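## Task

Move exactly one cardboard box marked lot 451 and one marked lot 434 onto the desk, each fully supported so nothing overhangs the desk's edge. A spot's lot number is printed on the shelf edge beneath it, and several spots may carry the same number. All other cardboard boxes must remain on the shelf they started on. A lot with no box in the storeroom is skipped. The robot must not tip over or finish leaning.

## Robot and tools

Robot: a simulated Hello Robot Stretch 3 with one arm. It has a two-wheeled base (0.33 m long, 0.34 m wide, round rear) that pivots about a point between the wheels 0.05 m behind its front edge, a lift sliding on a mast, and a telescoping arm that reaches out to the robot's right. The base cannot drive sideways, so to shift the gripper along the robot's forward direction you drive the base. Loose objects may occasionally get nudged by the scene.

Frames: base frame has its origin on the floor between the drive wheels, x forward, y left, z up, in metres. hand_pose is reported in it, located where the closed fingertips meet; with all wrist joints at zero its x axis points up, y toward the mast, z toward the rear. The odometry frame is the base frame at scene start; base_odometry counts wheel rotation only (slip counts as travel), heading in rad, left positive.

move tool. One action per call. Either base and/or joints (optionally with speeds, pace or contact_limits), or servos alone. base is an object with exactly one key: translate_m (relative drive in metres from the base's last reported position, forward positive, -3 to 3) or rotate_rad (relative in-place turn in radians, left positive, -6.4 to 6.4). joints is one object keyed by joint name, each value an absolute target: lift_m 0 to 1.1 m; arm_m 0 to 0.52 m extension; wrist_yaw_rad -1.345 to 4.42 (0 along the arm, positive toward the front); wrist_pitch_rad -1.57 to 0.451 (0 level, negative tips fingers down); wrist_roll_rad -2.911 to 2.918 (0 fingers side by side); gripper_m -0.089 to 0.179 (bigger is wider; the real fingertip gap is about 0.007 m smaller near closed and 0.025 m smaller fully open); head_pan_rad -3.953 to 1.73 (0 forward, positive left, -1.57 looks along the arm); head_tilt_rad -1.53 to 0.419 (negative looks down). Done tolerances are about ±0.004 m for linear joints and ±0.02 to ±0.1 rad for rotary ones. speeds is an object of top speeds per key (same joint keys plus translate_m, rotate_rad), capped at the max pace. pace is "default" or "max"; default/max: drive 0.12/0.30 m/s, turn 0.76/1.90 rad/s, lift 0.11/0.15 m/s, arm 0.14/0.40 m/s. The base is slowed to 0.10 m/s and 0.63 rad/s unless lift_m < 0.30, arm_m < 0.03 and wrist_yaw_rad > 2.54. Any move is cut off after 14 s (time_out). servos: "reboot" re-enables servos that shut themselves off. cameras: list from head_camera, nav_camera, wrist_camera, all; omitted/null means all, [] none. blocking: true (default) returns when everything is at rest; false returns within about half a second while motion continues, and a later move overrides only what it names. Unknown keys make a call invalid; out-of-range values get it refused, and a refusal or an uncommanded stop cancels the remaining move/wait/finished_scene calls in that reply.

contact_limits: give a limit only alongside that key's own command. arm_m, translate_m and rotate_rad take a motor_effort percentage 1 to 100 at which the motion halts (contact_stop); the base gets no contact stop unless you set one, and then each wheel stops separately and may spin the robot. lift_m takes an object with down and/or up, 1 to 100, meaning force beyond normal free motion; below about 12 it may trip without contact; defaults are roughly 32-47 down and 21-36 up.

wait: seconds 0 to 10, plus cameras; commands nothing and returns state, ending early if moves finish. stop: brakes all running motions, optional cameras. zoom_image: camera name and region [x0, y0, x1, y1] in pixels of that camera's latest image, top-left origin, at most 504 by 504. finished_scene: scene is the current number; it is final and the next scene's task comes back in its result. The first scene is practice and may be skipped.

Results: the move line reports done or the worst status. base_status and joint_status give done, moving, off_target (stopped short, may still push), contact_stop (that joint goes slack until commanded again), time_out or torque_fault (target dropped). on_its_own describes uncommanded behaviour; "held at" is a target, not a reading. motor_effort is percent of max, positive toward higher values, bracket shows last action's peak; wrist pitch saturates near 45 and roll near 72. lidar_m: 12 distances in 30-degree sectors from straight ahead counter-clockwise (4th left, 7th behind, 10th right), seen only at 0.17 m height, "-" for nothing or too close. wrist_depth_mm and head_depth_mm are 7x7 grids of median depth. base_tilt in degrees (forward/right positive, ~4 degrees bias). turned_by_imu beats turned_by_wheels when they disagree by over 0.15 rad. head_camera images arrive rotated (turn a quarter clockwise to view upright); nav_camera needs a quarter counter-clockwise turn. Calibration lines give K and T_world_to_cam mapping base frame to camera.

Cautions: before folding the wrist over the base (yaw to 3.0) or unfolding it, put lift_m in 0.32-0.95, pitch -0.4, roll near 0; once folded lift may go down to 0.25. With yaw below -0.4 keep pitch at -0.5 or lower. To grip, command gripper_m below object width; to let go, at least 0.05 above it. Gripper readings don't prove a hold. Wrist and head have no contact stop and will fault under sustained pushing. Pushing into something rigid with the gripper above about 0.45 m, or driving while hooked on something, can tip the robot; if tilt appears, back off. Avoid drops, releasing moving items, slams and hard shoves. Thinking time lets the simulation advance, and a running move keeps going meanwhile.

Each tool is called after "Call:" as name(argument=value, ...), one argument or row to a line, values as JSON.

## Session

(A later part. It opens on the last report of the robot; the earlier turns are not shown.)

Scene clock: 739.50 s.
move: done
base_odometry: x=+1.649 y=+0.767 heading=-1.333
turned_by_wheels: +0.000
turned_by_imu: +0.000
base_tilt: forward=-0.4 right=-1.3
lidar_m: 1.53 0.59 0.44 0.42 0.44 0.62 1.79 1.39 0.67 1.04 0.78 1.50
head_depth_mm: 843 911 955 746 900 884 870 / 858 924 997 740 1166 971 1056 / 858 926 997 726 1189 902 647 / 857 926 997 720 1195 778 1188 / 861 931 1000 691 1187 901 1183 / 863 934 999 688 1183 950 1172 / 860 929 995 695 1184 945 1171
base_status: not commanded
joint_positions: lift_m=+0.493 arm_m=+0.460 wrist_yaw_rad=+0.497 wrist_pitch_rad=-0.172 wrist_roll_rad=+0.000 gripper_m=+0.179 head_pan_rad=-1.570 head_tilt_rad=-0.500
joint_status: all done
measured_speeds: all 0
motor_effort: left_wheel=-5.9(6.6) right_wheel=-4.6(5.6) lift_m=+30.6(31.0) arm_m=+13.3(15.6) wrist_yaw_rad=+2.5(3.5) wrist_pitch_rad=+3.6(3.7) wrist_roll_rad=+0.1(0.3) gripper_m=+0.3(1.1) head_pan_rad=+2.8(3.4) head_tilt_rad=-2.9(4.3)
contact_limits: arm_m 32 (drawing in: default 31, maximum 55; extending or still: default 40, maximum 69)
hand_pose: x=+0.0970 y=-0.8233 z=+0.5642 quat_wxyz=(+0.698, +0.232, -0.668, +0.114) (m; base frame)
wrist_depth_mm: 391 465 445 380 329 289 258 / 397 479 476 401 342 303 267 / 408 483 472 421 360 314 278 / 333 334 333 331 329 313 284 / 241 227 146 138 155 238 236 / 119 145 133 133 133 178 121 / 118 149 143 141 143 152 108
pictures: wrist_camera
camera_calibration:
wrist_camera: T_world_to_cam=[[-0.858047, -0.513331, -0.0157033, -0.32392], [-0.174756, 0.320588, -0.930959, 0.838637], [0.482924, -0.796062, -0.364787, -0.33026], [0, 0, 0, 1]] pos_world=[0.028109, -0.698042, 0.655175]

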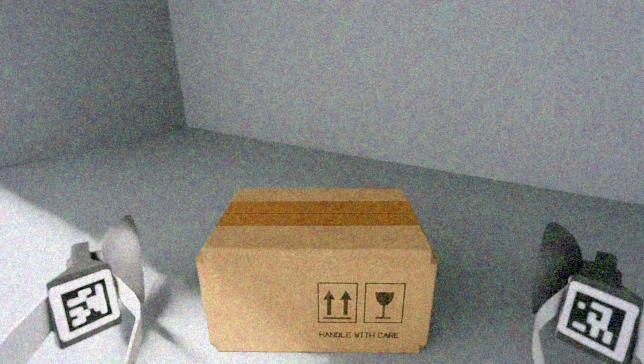

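Well centred. Close, lift and retract.

Call:
move(
  joints={"gripper_m": 0.05},
  cameras=["wrist_camera"],
)

Call:
move(
  joints={"lift_m": 0.55},
  speeds={"lift_m": 0.06},
  cameras=["wrist_camera"],
)

Scene clock: 745.53 s.
move: done
base_odometry: x=+1.649 y=+0.767 heading=-1.333
turned_by_wheels: +0.000
turned_by_imu: +0.000
base_tilt: forward=-0.4 right=-1.2
lidar_m: 1.53 0.59 0.44 0.42 0.44 0.61 1.79 1.39 0.67 1.04 0.78 1.51
head_depth_mm: 844 913 952 745 903 887 870 / 854 926 998 735 1166 975 1064 / 853 929 997 729 1194 909 648 / 855 927 1003 718 1201 778 1183 / 860 930 998 693 1187 904 1178 / 855 934 1001 690 1185 946 1174 / 862 933 993 695 1186 941 1168
base_status: not commanded
joint_positions: lift_m=+0.493 arm_m=+0.460 wrist_yaw_rad=+0.499 wrist_pitch_rad=-0.172 wrist_roll_rad=+0.000 gripper_m=+0.051 head_pan_rad=-1.570 head_tilt_rad=-0.500
joint_status: all done
measured_speeds: all 0
motor_effort: left_wheel=-6.1(6.4) right_wheel=-4.4(5.7) lift_m=+30.0(31.9) arm_m=+12.8(13.8) wrist_yaw_rad=+0.9(3.0) wrist_pitch_rad=+3.5(3.7) wrist_roll_rad=+0.3(0.3) gripper_m=-16.0(90.4) head_pan_rad=+2.9(3.4) head_tilt_rad=-3.9(4.2)
contact_limits: arm_m 32 (drawing in: default 31, maximum 55; extending or still: default 40, maximum 69)
hand_pose: x=+0.0974 y=-0.8230 z=+0.5642 quat_wxyz=(+0.698, +0.233, -0.667, +0.115) (m; base frame)
wrist_depth_mm: 392 464 452 377 329 290 259 / 395 480 479 398 343 302 268 / 405 479 482 424 362 313 280 / 336 336 330 329 329 309 284 / 241 240 147 138 145 236 236 / 188 126 136 137 134 127 186 / 160 124 147 146 144 120 152
pictures: wrist_camera
camera_calibration:
wrist_camera: T_world_to_cam=[[-0.856919, -0.515212, -0.0157011, -0.325034], [-0.175435, 0.320162, -0.930977, 0.838378], [0.484677, -0.795018, -0.364739, -0.329621], [0, 0, 0, 1]] pos_world=[0.0283124, -0.697932, 0.655182]

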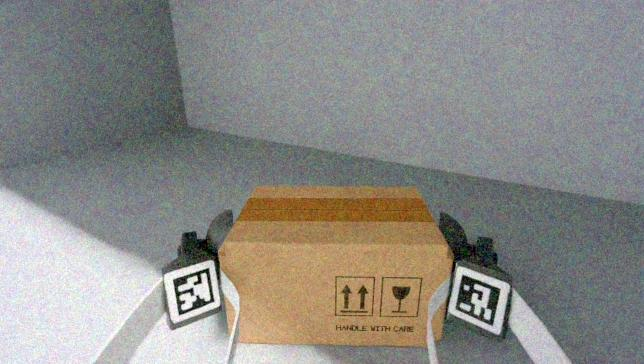

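Scene clock: 747.07 s.
move: done
base_odometry: x=+1.649 y=+0.767 heading=-1.333
turned_by_wheels: +0.000
turned_by_imu: +0.000
base_tilt: forward=-0.3 right=-1.3
lidar_m: 1.53 0.59 0.44 0.42 0.44 0.62 1.79 1.39 0.67 1.04 0.78 1.51
head_depth_mm: 841 912 955 745 901 886 870 / 856 925 993 738 1165 970 857 / 857 929 997 728 1193 724 593 / 863 931 998 721 1193 763 1184 / 856 929 1003 692 1189 921 1179 / 858 929 1002 688 1188 950 1176 / 860 934 996 695 1187 947 1171
base_status: not commanded
joint_positions: lift_m=+0.550 arm_m=+0.460 wrist_yaw_rad=+0.499 wrist_pitch_rad=-0.174 wrist_roll_rad=+0.000 gripper_m=+0.051 head_pan_rad=-1.570 head_tilt_rad=-0.500
joint_status: all done
measured_speeds: all 0
motor_effort: left_wheel=-6.0(6.4) right_wheel=-4.9(5.6) lift_m=+31.1(33.7) arm_m=+12.6(13.5) wrist_yaw_rad=+0.1(1.7) wrist_pitch_rad=+4.1(4.1) wrist_roll_rad=+0.2(0.3) gripper_m=-16.1(16.7) head_pan_rad=+2.4(3.4) head_tilt_rad=-4.4(4.4)
contact_limits: arm_m 32 (drawing in: default 31, maximum 55; extending or still: default 40, maximum 69)
hand_pose: x=+0.0974 y=-0.8229 z=+0.6206 quat_wxyz=(+0.698, +0.234, -0.667, +0.114) (m; base frame)
wrist_depth_mm: 393 464 447 379 331 290 258 / 398 481 480 399 344 302 268 / 407 493 508 424 359 314 278 / 418 465 485 422 365 327 291 / 355 354 148 139 146 330 300 / 278 125 135 138 135 127 273 / 236 212 212 147 145 120 223
pictures: wrist_camera
camera_calibration:
wrist_camera: T_world_to_cam=[[-0.856937, -0.515179, -0.0157948, -0.324056], [-0.176426, 0.32198, -0.930163, 0.89196], [0.484286, -0.794304, -0.366807, -0.306983], [0, 0, 0, 1]] pos_world=[0.028337, -0.697978, 0.711946]

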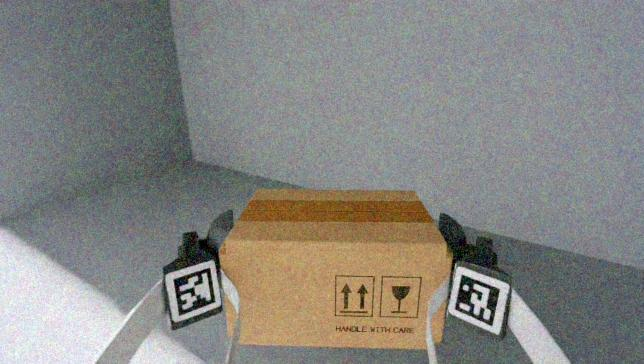

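Call:
move(
  joints={"arm_m": 0.01},
  cameras=["wrist_camera"],
)

Call:
move(
  base={"translate_m": -0.9},
  joints={"lift_m": 0.78},
  cameras=[],
)

Call:
move(
  base={"translate_m": -0.843},
  cameras=["wrist_camera", "nav_camera"],
)

Scene clock: 792.43 s.
move: done
base_odometry: x=+1.649 y=+0.767 heading=-1.333
turned_by_wheels: +0.000
turned_by_imu: +0.000
base_tilt: forward=-0.3 right=-1.2
lidar_m: 1.53 0.59 0.44 0.42 0.44 0.61 1.79 1.39 0.67 1.04 0.78 1.51
head_depth_mm: 840 911 951 745 899 891 868 / 859 930 993 736 1170 974 1062 / 858 925 1007 731 1193 966 1187 / 861 929 998 721 1194 959 1182 / 860 929 1001 692 1192 954 1178 / 860 928 1001 697 1182 948 1173 / 859 935 996 697 1191 941 1162
base_status: not commanded
joint_positions: lift_m=+0.550 arm_m=+0.010 wrist_yaw_rad=+0.499 wrist_pitch_rad=-0.174 wrist_roll_rad=+0.000 gripper_m=+0.051 head_pan_rad=-1.570 head_tilt_rad=-0.500
joint_status: all done
measured_speeds: all 0
motor_effort: left_wheel=-5.8(6.3) right_wheel=-4.8(5.9) lift_m=+25.0(32.1) arm_m=-12.8(14.9) wrist_yaw_rad=+0.7(1.9) wrist_pitch_rad=+4.1(4.2) wrist_roll_rad=-0.1(0.3) gripper_m=-16.1(16.7) head_pan_rad=+2.8(3.2) head_tilt_rad=-3.2(4.0)
hand_pose: x=+0.0974 y=-0.3729 z=+0.6205 quat_wxyz=(+0.698, +0.234, -0.667, +0.114) (m; base frame)
wrist_depth_mm: - 544 604 835 768 674 605 / - 586 630 878 813 711 633 / - 613 647 796 790 711 645 / - - 578 494 490 487 483 / - - 148 139 146 354 352 / - 125 135 138 134 127 311 / 953 124 757 146 145 119 773
pictures: wrist_camera
camera_calibration:
wrist_camera: T_world_to_cam=[[-0.85694, -0.515174, -0.0158108, -0.0922133], [-0.176596, 0.322292, -0.930023, 0.747017], [0.484219, -0.794181, -0.367162, 0.0507155], [0, 0, 0, 1]] pos_world=[0.0283413, -0.247986, 0.711905]

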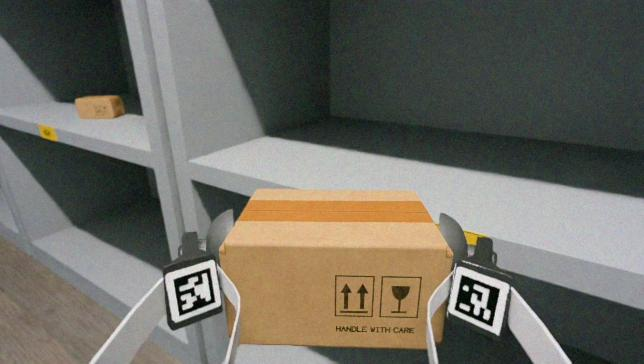

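Scene clock: 802.53 s.
move: done
base_odometry: x=+1.437 y=+1.642 heading=-1.333
turned_by_wheels: +0.000
turned_by_imu: -0.001
base_tilt: forward=-0.3 right=-1.2
lidar_m: 1.60 0.61 0.46 0.44 0.46 0.64 1.42 1.48 0.68 1.03 0.74 1.48
head_depth_mm: 841 911 979 746 1018 944 875 / 844 916 986 737 1173 967 1173 / 843 911 983 728 1177 963 1161 / 846 910 982 721 1175 929 847 / 846 911 986 709 1178 925 476 / 843 917 985 703 1183 946 469 / 845 919 982 696 1174 945 813
base_status: done
joint_positions: lift_m=+0.780 arm_m=+0.010 wrist_yaw_rad=+0.499 wrist_pitch_rad=-0.175 wrist_roll_rad=+0.000 gripper_m=+0.051 head_pan_rad=-1.570 head_tilt_rad=-0.500
joint_status: all done
measured_speeds: all 0
motor_effort: left_wheel=-6.2(10.6) right_wheel=-4.8(14.2) lift_m=+30.3(34.9) arm_m=-10.6(13.3) wrist_yaw_rad=+1.5(2.2) wrist_pitch_rad=+4.1(4.3) wrist_roll_rad=+0.0(0.4) gripper_m=-16.0(16.9) head_pan_rad=+2.5(3.3) head_tilt_rad=-2.4(4.0)
hand_pose: x=+0.0973 y=-0.3729 z=+0.8504 quat_wxyz=(+0.698, +0.234, -0.667, +0.114) (m; base frame)
wrist_depth_mm: 766 515 420 374 395 410 433 / - - - 858 780 689 615 / - - - 916 837 723 633 / - - 553 184 832 767 662 / - 868 148 138 146 751 686 / - 125 135 138 134 127 639 / - - 147 146 145 123 526
pictures: none
No camera images: "cameras" was empty.

Scene clock: 812.07 s.
move: done
base_odometry: x=+1.238 y=+2.461 heading=-1.333
turned_by_wheels: +0.000
turned_by_imu: -0.001
base_tilt: forward=-0.2 right=-1.2
lidar_m: 1.65 0.63 0.47 0.46 0.47 0.61 0.59 0.61 0.85 2.45 0.71 1.43
head_depth_mm: 1837 1778 1724 1664 1624 1561 1343 / 2756 2684 2618 2486 2078 1652 1342 / 2824 3070 3383 3096 2137 1651 1330 / 2854 3111 3356 3023 2119 1633 1322 / 2838 3079 3350 3001 2108 1621 476 / 2880 3083 3364 3004 2080 1609 469 / 2834 3095 3405 2917 1984 1357 1203
base_status: done
joint_positions: lift_m=+0.780 arm_m=+0.010 wrist_yaw_rad=+0.499 wrist_pitch_rad=-0.175 wrist_roll_rad=+0.000 gripper_m=+0.051 head_pan_rad=-1.570 head_tilt_rad=-0.500
joint_status: not commanded
measured_speeds: all 0
motor_effort: left_wheel=-1.8(11.5) right_wheel=-11.0(14.0) lift_m=+30.7(31.8) arm_m=-6.6(10.6) wrist_yaw_rad=+0.1(2.1) wrist_pitch_rad=+4.1(4.3) wrist_roll_rad=+0.0(0.4) gripper_m=-15.9(16.7) head_pan_rad=+2.6(3.2) head_tilt_rad=-2.3(3.7)
hand_pose: x=+0.0973 y=-0.3729 z=+0.8504 quat_wxyz=(+0.698, +0.234, -0.667, +0.114) (m; base frame)
wrist_depth_mm: - 491 479 - - - - / - - 487 - - - - / - - 501 - - - - / - - 522 183 - - - / - 892 148 138 146 - - / - 125 136 138 134 127 - / - - 147 145 145 120 -
pictures: nav_camera (sideways), wrist_camera
camera_calibration:
nav_camera: T_world_to_cam=[[0.0174179, -0.456077, 0.88977, -1.1149], [-0.999789, -0.0176057, 0.0105473, 0.0425448], [0.0108547, -0.889766, -0.456287, 0.547004], [0, 0, 0, 1]] pos_world=[0.0560175, -0.021026, 1.24115]
wrist_camera: T_world_to_cam=[[-0.856944, -0.515167, -0.0158318, -0.0885561], [-0.176818, 0.3227, -0.929839, 0.960812], [0.484131, -0.79402, -0.367626, 0.135613], [0, 0, 0, 1]] pos_world=[0.0283467, -0.247995, 0.941854]

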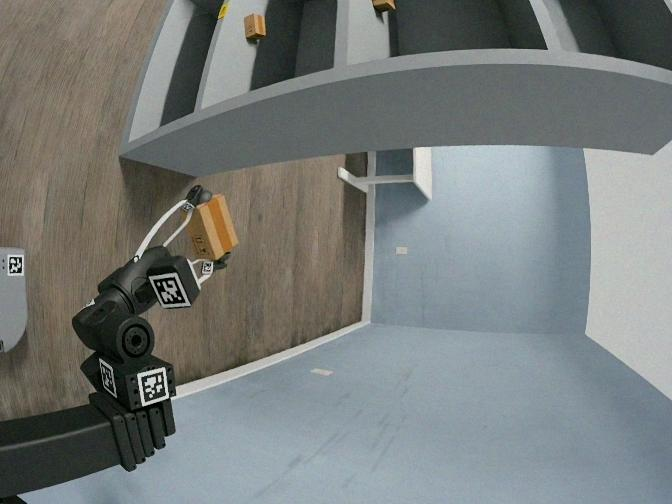

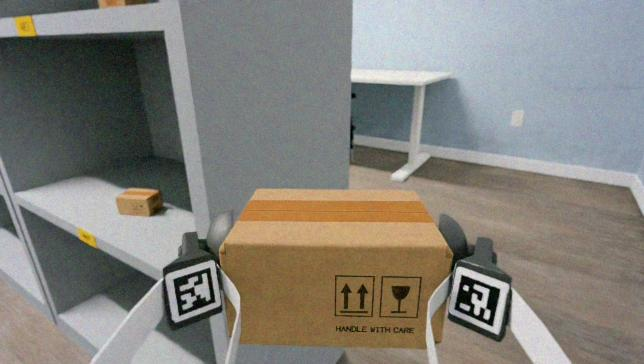

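Call:
move(
  base={"rotate_rad": -1.571},
  pace="max",
  cameras=[],
)

Call:
move(
  base={"translate_m": 1.27},
  pace="max",
  cameras=["nav_camera"],
)

Scene clock: 825.03 s.
move: done
base_odometry: x=+1.238 y=+2.461 heading=-2.903
turned_by_wheels: -1.571
turned_by_imu: -1.546
base_tilt: forward=-0.3 right=-1.2
lidar_m: 2.58 0.71 1.43 1.59 0.63 0.47 0.46 0.48 0.60 0.59 0.61 0.86
head_depth_mm: 463 500 545 596 661 741 844 / 465 503 546 599 665 745 848 / 465 502 547 602 667 750 851 / 465 503 549 603 670 752 843 / 467 505 551 605 672 742 475 / 468 507 553 609 674 733 470 / 470 508 553 607 674 756 818
base_status: done
joint_positions: lift_m=+0.780 arm_m=+0.010 wrist_yaw_rad=+0.499 wrist_pitch_rad=-0.175 wrist_roll_rad=+0.000 gripper_m=+0.051 head_pan_rad=-1.570 head_tilt_rad=-0.500
joint_status: not commanded
measured_speeds: all 0
motor_effort: left_wheel=+7.0(12.6) right_wheel=-10.0(13.5) lift_m=+29.6(30.8) arm_m=-13.2(13.4) wrist_yaw_rad=-0.6(1.8) wrist_pitch_rad=+4.1(4.3) wrist_roll_rad=+0.0(0.3) gripper_m=-15.8(16.5) head_pan_rad=+2.4(2.8) head_tilt_rad=-2.0(3.5)
hand_pose: x=+0.0973 y=-0.3729 z=+0.8504 quat_wxyz=(+0.698, +0.234, -0.667, +0.114) (m; base frame)
wrist_depth_mm: - - 445 376 322 285 255 / - - 470 398 338 296 264 / - - 485 421 356 310 274 / - - - 416 360 324 286 / - - 148 138 146 329 295 / - 124 135 137 135 127 310 / - 115 144 145 144 120 317
pictures: none
No camera images: "cameras" was empty.

Scene clock: 838.70 s.
move: done
base_odometry: x=+0.004 y=+2.161 heading=-2.903
turned_by_wheels: +0.000
turned_by_imu: +0.000
base_tilt: forward=-0.3 right=-1.2
lidar_m: 2.04 1.77 2.12 0.87 0.51 0.58 1.72 0.86 0.65 0.63 0.66 0.92
head_depth_mm: 498 537 585 644 712 796 905 / 499 538 587 644 716 802 913 / 500 540 590 649 718 807 918 / 500 543 591 649 720 809 906 / 503 544 593 651 724 799 476 / 505 545 594 653 725 788 469 / 504 547 596 654 728 817 883
base_status: done
joint_positions: lift_m=+0.780 arm_m=+0.010 wrist_yaw_rad=+0.499 wrist_pitch_rad=-0.175 wrist_roll_rad=+0.000 gripper_m=+0.051 head_pan_rad=-1.570 head_tilt_rad=-0.500
joint_status: not commanded
measured_speeds: all 0
motor_effort: left_wheel=+7.0(11.8) right_wheel=+1.0(10.7) lift_m=+28.4(30.4) arm_m=-2.2(12.9) wrist_yaw_rad=+0.1(2.0) wrist_pitch_rad=+4.1(4.3) wrist_roll_rad=+0.1(0.4) gripper_m=-16.3(16.7) head_pan_rad=+1.6(2.8) head_tilt_rad=-2.1(2.9)
hand_pose: x=+0.0973 y=-0.3729 z=+0.8504 quat_wxyz=(+0.698, +0.234, -0.667, +0.114) (m; base frame)
wrist_depth_mm: - - 481 424 364 319 287 / - - - 445 380 334 294 / - - - 470 403 348 308 / - - - 450 404 361 318 / - - 147 139 146 372 334 / - 125 136 138 134 127 344 / - 124 145 145 144 123 360
pictures: nav_camera (sideways)
camera_calibration:
nav_camera: T_world_to_cam=[[0.0174181, -0.456077, 0.88977, -1.1149], [-0.999789, -0.0176062, 0.0105473, 0.0425448], [0.0108551, -0.889766, -0.456287, 0.547004], [0, 0, 0, 1]] pos_world=[0.0560175, -0.021026, 1.24115]

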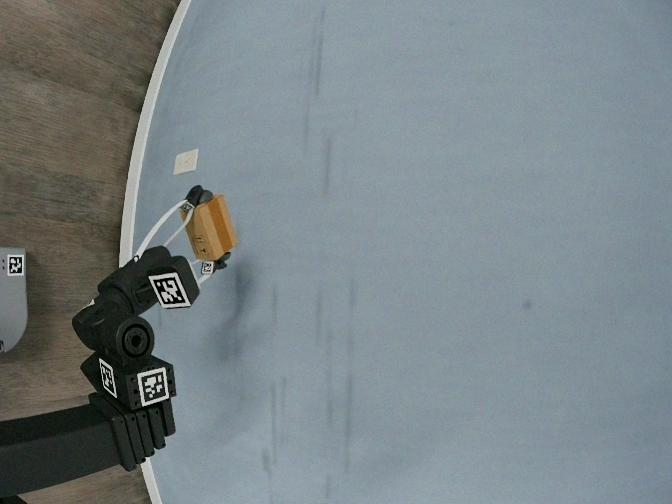

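Call:
move(
  base={"rotate_rad": 1.0},
  pace="max",
  cameras=[],
)

Call:
move(
  base={"translate_m": 1.245},
  pace="max",
  cameras=[],
)

Call:
move(
  base={"rotate_rad": 0.571},
  joints={"lift_m": 0.74},
  pace="max",
  cameras=["nav_camera", "wrist_camera"],
)

Scene clock: 851.60 s.
move: done
base_odometry: x=+0.004 y=+2.161 heading=-1.904
turned_by_wheels: +1.000
turned_by_imu: +0.985
base_tilt: forward=-0.2 right=-1.2
lidar_m: 2.58 1.07 0.47 0.55 1.73 0.91 0.66 0.63 0.65 0.87 2.04 1.77
head_depth_mm: 678 707 740 781 820 872 922 / 761 802 845 891 947 1007 1088 / 864 918 974 1041 1122 1208 1261 / 1004 1075 1154 1256 1355 1472 1328 / 1206 1303 1417 1561 1748 1617 477 / 1494 1647 1845 2081 2032 1609 470 / 1709 1834 1980 2153 2065 1612 1213
base_status: done
joint_positions: lift_m=+0.780 arm_m=+0.010 wrist_yaw_rad=+0.499 wrist_pitch_rad=-0.175 wrist_roll_rad=+0.000 gripper_m=+0.051 head_pan_rad=-1.570 head_tilt_rad=-0.500
joint_status: not commanded
measured_speeds: all 0
motor_effort: left_wheel=-7.8(12.9) right_wheel=+8.4(12.9) lift_m=+29.0(29.3) arm_m=-2.1(2.3) wrist_yaw_rad=-0.3(1.8) wrist_pitch_rad=+4.1(4.3) wrist_roll_rad=+0.0(0.3) gripper_m=-16.0(16.6) head_pan_rad=+1.6(2.4) head_tilt_rad=-1.7(2.5)
hand_pose: x=+0.0973 y=-0.3729 z=+0.8504 quat_wxyz=(+0.698, +0.234, -0.667, +0.114) (m; base frame)
wrist_depth_mm: - - - - - - - / - - - - - - - / - - - - - - - / - - - - - - - / - - 147 138 146 - - / - 125 135 138 134 123 - / - - - 146 144 120 -
pictures: none
No camera images: "cameras" was empty.

Scene clock: 865.00 s.
move: done
base_odometry: x=-0.403 y=+0.985 heading=-1.904
turned_by_wheels: +0.000
turned_by_imu: +0.000
base_tilt: forward=-0.3 right=-1.2
lidar_m: 1.36 2.61 1.31 0.94 0.90 0.92 1.76 1.69 1.74 1.46 0.97 0.91
head_depth_mm: 1669 1871 1999 2138 2119 1665 1348 / 1562 1713 1904 2165 2171 1660 1346 / 1461 1602 1761 1960 2086 1643 1336 / 1377 1486 1640 1822 1958 1618 1325 / 1291 1404 1528 1665 934 1572 475 / 1221 1318 1432 1481 930 791 470 / 1160 1247 1336 1310 921 787 1213
base_status: done
joint_positions: lift_m=+0.780 arm_m=+0.010 wrist_yaw_rad=+0.499 wrist_pitch_rad=-0.175 wrist_roll_rad=+0.000 gripper_m=+0.051 head_pan_rad=-1.570 head_tilt_rad=-0.500
joint_status: not commanded
measured_speeds: all 0
motor_effort: left_wheel=+0.4(9.9) right_wheel=+10.7(14.1) lift_m=+27.8(29.5) arm_m=-12.5(13.4) wrist_yaw_rad=+0.2(2.1) wrist_pitch_rad=+4.2(4.3) wrist_roll_rad=+0.1(0.3) gripper_m=-16.0(16.7) head_pan_rad=+1.3(2.5) head_tilt_rad=-0.8(2.1)
hand_pose: x=+0.0973 y=-0.3729 z=+0.8504 quat_wxyz=(+0.698, +0.234, -0.667, +0.114) (m; base frame)
wrist_depth_mm: - - - - - - - / - - - - - - - / - - - - - - - / - - - 182 182 - - / - - 148 139 146 - - / - 124 135 138 134 127 - / - 124 - 146 145 120 -
pictures: none
No camera images: "cameras" was empty.

Scene clock: 866.83 s.
move: done
base_odometry: x=-0.403 y=+0.985 heading=-1.333
turned_by_wheels: +0.571
turned_by_imu: +0.561
base_tilt: forward=-0.2 right=-1.2
lidar_m: 2.61 1.25 0.92 0.90 0.93 1.75 1.69 1.76 0.97 0.91 0.91 1.37
head_depth_mm: 1162 1259 1376 1485 969 1511 1348 / 1162 1264 1371 1384 960 1295 1338 / 1171 1261 1373 1364 955 1290 1332 / 1165 1267 1382 1353 945 1486 1315 / 1174 1266 1375 1332 933 1473 1220 / 1170 1271 1379 1318 929 1200 486 / 1169 1269 1379 1316 924 1493 1129
base_status: done
joint_positions: lift_m=+0.740 arm_m=+0.010 wrist_yaw_rad=+0.499 wrist_pitch_rad=-0.176 wrist_roll_rad=+0.000 gripper_m=+0.051 head_pan_rad=-1.570 head_tilt_rad=-0.500
joint_status: all done
measured_speeds: all 0
motor_effort: left_wheel=-7.8(13.1) right_wheel=+7.7(13.1) lift_m=+31.3(31.8) arm_m=-12.2(13.1) wrist_yaw_rad=+1.1(1.6) wrist_pitch_rad=+4.3(4.3) wrist_roll_rad=-0.1(0.3) gripper_m=-15.8(16.7) head_pan_rad=+1.6(2.1) head_tilt_rad=-1.1(1.6)
hand_pose: x=+0.0973 y=-0.3728 z=+0.8102 quat_wxyz=(+0.698, +0.234, -0.667, +0.114) (m; base frame)
wrist_depth_mm: - - - - - - - / - - - - - - - / - 776 - - - - - / - - - 184 - - - / - - 148 139 147 - - / - 125 136 138 134 126 - / - - - 146 145 120 -
pictures: nav_camera (sideways), wrist_camera
camera_calibration:
nav_camera: T_world_to_cam=[[0.0174181, -0.456077, 0.88977, -1.1149], [-0.999789, -0.0176062, 0.0105473, 0.0425448], [0.0108551, -0.889766, -0.456287, 0.547004], [0, 0, 0, 1]] pos_world=[0.0560175, -0.021026, 1.24115]
wrist_camera: T_world_to_cam=[[-0.85695, -0.515155, -0.0158642, -0.0891591], [-0.177164, 0.323334, -0.929553, 0.923458], [0.483993, -0.79377, -0.368347, 0.121578], [0, 0, 0, 1]] pos_world=[0.0283553, -0.248011, 0.901772]

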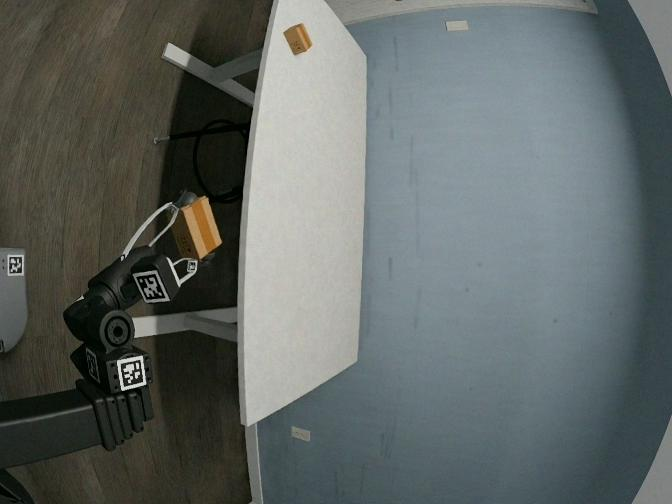

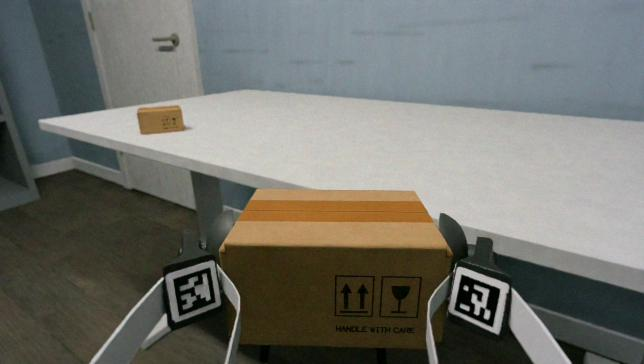

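Call:
move(
  joints={"arm_m": 0.385},
  contact_limits={"arm_m": 35},
  cameras=[],
)

Call:
move(
  joints={"lift_m": 0.688},
  speeds={"lift_m": 0.05},
  contact_limits={"lift_m": {"down": 14}},
  cameras=["wrist_camera"],
)

Call:
move(
  joints={"lift_m": 0.68},
  speeds={"lift_m": 0.02},
  contact_limits={"lift_m": {"down": 14}},
  cameras=["nav_camera"],
)

Scene clock: 887.77 s.
move: done
base_odometry: x=-0.403 y=+0.985 heading=-1.333
turned_by_wheels: +0.000
turned_by_imu: +0.000
base_tilt: forward=-0.3 right=-1.1
lidar_m: 2.61 1.25 0.92 0.90 0.93 1.74 1.69 1.76 0.97 0.92 0.91 1.37
head_depth_mm: 1162 1260 1379 1491 968 1492 1316 / 1167 1252 1377 1383 959 447 359 / 1167 1265 1373 1367 591 1295 1300 / 1165 1266 1370 1360 610 1483 1326 / 1168 1266 1384 1338 827 1486 1318 / 1171 1273 1384 1327 895 1208 1308 / 1174 1269 1375 1302 923 1499 1307
base_status: not commanded
joint_positions: lift_m=+0.740 arm_m=+0.385 wrist_yaw_rad=+0.499 wrist_pitch_rad=-0.176 wrist_roll_rad=+0.000 gripper_m=+0.051 head_pan_rad=-1.570 head_tilt_rad=-0.500
joint_status: all done
measured_speeds: all 0
motor_effort: left_wheel=-7.8(8.2) right_wheel=+7.4(8.5) lift_m=+29.4(31.2) arm_m=+13.1(15.3) wrist_yaw_rad=-0.4(1.6) wrist_pitch_rad=+4.3(4.4) wrist_roll_rad=+0.0(0.3) gripper_m=-15.9(16.6) head_pan_rad=+0.8(2.1) head_tilt_rad=-0.8(1.8)
contact_limits: arm_m 35 (drawing in: default 31, maximum 55; extending or still: default 40, maximum 69)
hand_pose: x=+0.0973 y=-0.7478 z=+0.8102 quat_wxyz=(+0.698, +0.234, -0.667, +0.114) (m; base frame)
wrist_depth_mm: - - - - - - - / - - - - - - - / - - - - - - - / - - - 183 - - - / - - 148 139 146 - - / 269 125 135 138 134 125 267 / 239 215 148 147 145 120 229
pictures: none
No camera images: "cameras" was empty.

Scene clock: 889.33 s.
move: done
base_odometry: x=-0.403 y=+0.985 heading=-1.333
turned_by_wheels: +0.000
turned_by_imu: +0.000
base_tilt: forward=-0.3 right=-1.3
lidar_m: 2.61 1.25 0.93 0.89 0.93 1.74 1.68 1.76 0.98 0.92 0.91 1.37
head_depth_mm: 1165 1260 1365 1487 965 1500 1350 / 1167 1264 1369 1385 956 786 404 / 1166 1263 1378 1369 952 617 1288 / 1168 1262 1362 1351 907 1480 1323 / 1168 1265 1378 1336 857 1476 1314 / 1175 1267 1375 1320 929 1208 1309 / 1171 1259 1383 1310 922 1507 1303
base_status: not commanded
joint_positions: lift_m=+0.688 arm_m=+0.385 wrist_yaw_rad=+0.499 wrist_pitch_rad=-0.176 wrist_roll_rad=+0.000 gripper_m=+0.051 head_pan_rad=-1.570 head_tilt_rad=-0.500
joint_status: all done
measured_speeds: all 0
motor_effort: left_wheel=-8.1(8.2) right_wheel=+8.0(8.3) lift_m=+25.2(28.0) arm_m=+11.5(13.7) wrist_yaw_rad=+0.1(1.4) wrist_pitch_rad=+4.3(4.3) wrist_roll_rad=+0.0(0.4) gripper_m=-15.9(16.9) head_pan_rad=+1.6(1.8) head_tilt_rad=-0.6(1.4)
contact_limits: arm_m 35 (drawing in: default 31, maximum 55; extending or still: default 40, maximum 69); lift_m down 14 (down: maximum 72; up: maximum 65)
hand_pose: x=+0.0973 y=-0.7478 z=+0.7582 quat_wxyz=(+0.698, +0.234, -0.667, +0.114) (m; base frame)
wrist_depth_mm: - - - - - - - / - - - - - - - / - - - - - - - / - - - 183 - - - / 241 254 148 139 146 251 250 / 199 182 135 137 134 127 197 / 170 152 152 147 145 123 168
pictures: wrist_camera
camera_calibration:
wrist_camera: T_world_to_cam=[[-0.85695, -0.515155, -0.0158645, -0.283168], [-0.177164, 0.323334, -0.929553, 0.996369], [0.483993, -0.79377, -0.368348, -0.195242], [0, 0, 0, 1]] pos_world=[0.0283553, -0.623013, 0.849768]

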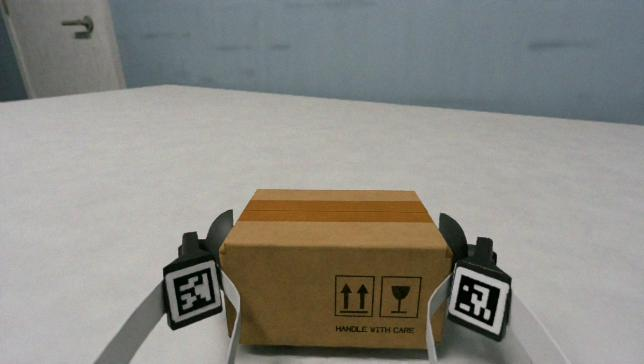

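Scene clock: 890.10 s.
move: done
base_odometry: x=-0.403 y=+0.985 heading=-1.333
turned_by_wheels: +0.000
turned_by_imu: +0.000
base_tilt: forward=-0.3 right=-1.1
lidar_m: 2.60 1.25 0.93 0.89 0.93 1.74 1.69 1.76 0.97 0.91 0.91 1.37
head_depth_mm: 1160 1258 1371 1492 969 1508 1348 / 1166 1257 1374 1381 959 788 411 / 1172 1264 1375 1362 952 622 1295 / 1166 1270 1384 1364 943 1476 1324 / 1168 1263 1381 1328 849 1477 1316 / 1172 1267 1382 1323 926 1202 1301 / 1172 1262 1387 1308 925 1501 1301
base_status: not commanded
joint_positions: lift_m=+0.680 arm_m=+0.385 wrist_yaw_rad=+0.499 wrist_pitch_rad=-0.171 wrist_roll_rad=+0.000 gripper_m=+0.051 head_pan_rad=-1.570 head_tilt_rad=-0.500
joint_status: all done
measured_speeds: all 0
motor_effort: left_wheel=-7.5(8.0) right_wheel=+6.8(8.2) lift_m=+25.3(26.7) arm_m=+11.6(12.4) wrist_yaw_rad=-0.4(1.1) wrist_pitch_rad=+3.4(4.3) wrist_roll_rad=-0.1(0.3) gripper_m=-16.4(16.4) head_pan_rad=+1.2(1.7) head_tilt_rad=-0.8(1.4)
contact_limits: arm_m 35 (drawing in: default 31, maximum 55; extending or still: default 40, maximum 69); lift_m down 14 (down: maximum 72; up: maximum 65)
hand_pose: x=+0.0975 y=-0.7481 z=+0.7514 quat_wxyz=(+0.698, +0.233, -0.667, +0.115) (m; base frame)
wrist_depth_mm: - - - - - - - / - - - - - - - / - - - - - - - / - - - 178 - - - / 242 241 147 138 145 239 237 / 189 174 136 138 134 126 187 / 161 144 147 146 144 123 153
pictures: nav_camera (sideways)
camera_calibration:
nav_camera: T_world_to_cam=[[0.0174179, -0.456077, 0.88977, -1.1149], [-0.999789, -0.0176058, 0.0105473, 0.0425448], [0.0108548, -0.889766, -0.456287, 0.547004], [0, 0, 0, 1]] pos_world=[0.0560175, -0.021026, 1.24115]

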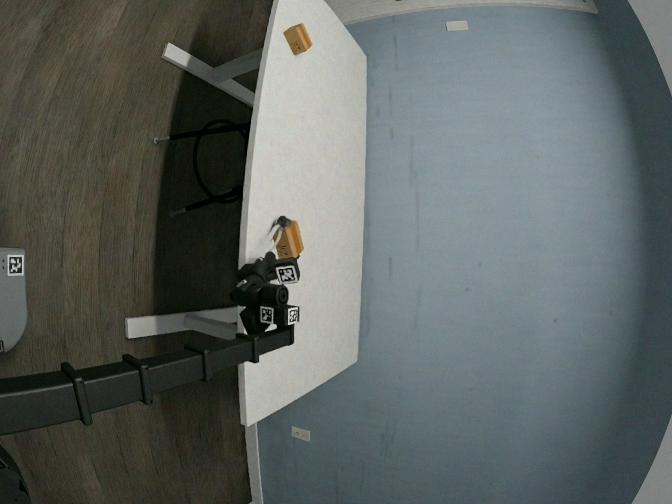

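Call:
move(
  joints={"gripper_m": 0.16},
  cameras=[],
)

Call:
move(
  joints={"arm_m": 0.05},
  cameras=["wrist_camera", "nav_camera"],
)

Scene clock: 895.57 s.
move: done
base_odometry: x=-0.403 y=+0.985 heading=-1.333
turned_by_wheels: +0.000
turned_by_imu: +0.000
base_tilt: forward=-0.4 right=-1.3
lidar_m: 2.61 1.25 0.93 0.90 0.93 1.74 1.69 1.76 0.98 0.91 0.91 1.37
head_depth_mm: 1169 1262 1364 1487 969 1520 1347 / 1171 1264 1371 1385 961 787 411 / 1160 1262 1373 1374 949 622 1294 / 1168 1258 1371 1342 943 1474 1319 / 1171 1254 1388 1337 857 1478 1327 / 1169 1263 1371 1322 929 1208 1305 / 1169 1270 1382 1310 919 1501 1304
base_status: not commanded
joint_positions: lift_m=+0.680 arm_m=+0.385 wrist_yaw_rad=+0.499 wrist_pitch_rad=-0.171 wrist_roll_rad=+0.000 gripper_m=+0.160 head_pan_rad=-1.570 head_tilt_rad=-0.500
joint_status: all done
measured_speeds: all 0
motor_effort: left_wheel=-7.4(8.1) right_wheel=+7.8(8.6) lift_m=+30.7(31.6) arm_m=+7.2(9.1) wrist_yaw_rad=+1.3(1.4) wrist_pitch_rad=+3.4(3.5) wrist_roll_rad=+0.1(0.4) gripper_m=+0.4(83.8) head_pan_rad=+1.2(1.9) head_tilt_rad=-0.8(1.1)
contact_limits: arm_m 35 (drawing in: default 31, maximum 55; extending or still: default 40, maximum 69); lift_m down 14 (down: maximum 72; up: maximum 65)
hand_pose: x=+0.0975 y=-0.7481 z=+0.7514 quat_wxyz=(+0.698, +0.233, -0.667, +0.115) (m; base frame)
wrist_depth_mm: - - - - - - - / - - - - - - - / - - - - - - - / - - - 179 - - - / 242 217 148 139 147 226 237 / 190 128 141 136 136 172 171 / 116 145 149 144 143 148 108
pictures: none
No camera images: "cameras" was empty.

Scene clock: 899.23 s.
move: done
base_odometry: x=-0.403 y=+0.985 heading=-1.333
turned_by_wheels: +0.000
turned_by_imu: +0.000
base_tilt: forward=-0.3 right=-1.1
lidar_m: 2.61 1.25 0.93 0.90 0.94 1.74 1.69 1.75 0.97 0.91 0.91 1.37
head_depth_mm: 1170 1260 1373 1484 966 1515 1349 / 1165 1265 1375 1387 962 1302 1334 / 1163 1258 1377 1377 951 1291 1318 / 1172 1259 1378 1355 943 1489 1293 / 1164 1265 1375 1339 862 1470 1286 / 1171 1264 1386 1317 922 1206 1300 / 1178 1269 1382 1315 922 1502 1307
base_status: not commanded
joint_positions: lift_m=+0.680 arm_m=+0.050 wrist_yaw_rad=+0.499 wrist_pitch_rad=-0.171 wrist_roll_rad=+0.000 gripper_m=+0.160 head_pan_rad=-1.570 head_tilt_rad=-0.500
joint_status: all done
measured_speeds: all 0
motor_effort: left_wheel=-7.8(8.1) right_wheel=+7.7(8.5) lift_m=+30.7(31.2) arm_m=-12.4(14.8) wrist_yaw_rad=+0.2(1.5) wrist_pitch_rad=+3.3(3.5) wrist_roll_rad=-0.2(0.3) gripper_m=+1.0(1.3) head_pan_rad=+1.5(2.1) head_tilt_rad=+0.1(1.2)
contact_limits: lift_m down 14 (down: maximum 72; up: maximum 65)
hand_pose: x=+0.0975 y=-0.4131 z=+0.7514 quat_wxyz=(+0.698, +0.233, -0.667, +0.115) (m; base frame)
wrist_depth_mm: - - - - - - - / - - - - - - - / - - - - 419 414 - / - - - 761 - - - / - - - - - 149 271 / - 128 - - - 136 114 / - - - - - - 108
pictures: nav_camera (sideways), wrist_camera
camera_calibration:
nav_camera: T_world_to_cam=[[0.0174179, -0.456077, 0.88977, -1.1149], [-0.999789, -0.0176058, 0.0105473, 0.0425448], [0.0108548, -0.889766, -0.456287, 0.547004], [0, 0, 0, 1]] pos_world=[0.0560175, -0.021026, 1.24115]
wrist_camera: T_world_to_cam=[[-0.856913, -0.515223, -0.0156669, -0.11089], [-0.175071, 0.319494, -0.931275, 0.881324], [0.48482, -0.795279, -0.363979, 0.0638749], [0, 0, 0, 1]] pos_world=[0.0283032, -0.287912, 0.842267]

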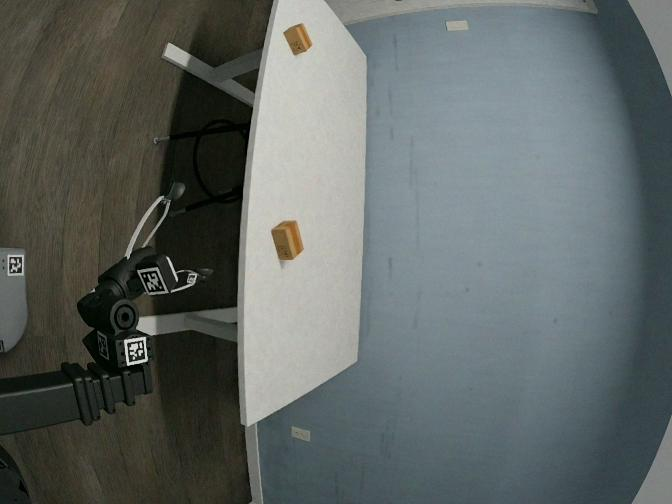

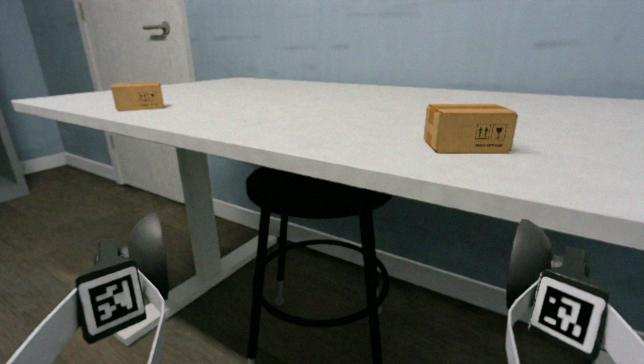

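Both boxes are upright on the desk.

Call:
finished_scene(
  scene=2,
)

The scene is finished: the task was done.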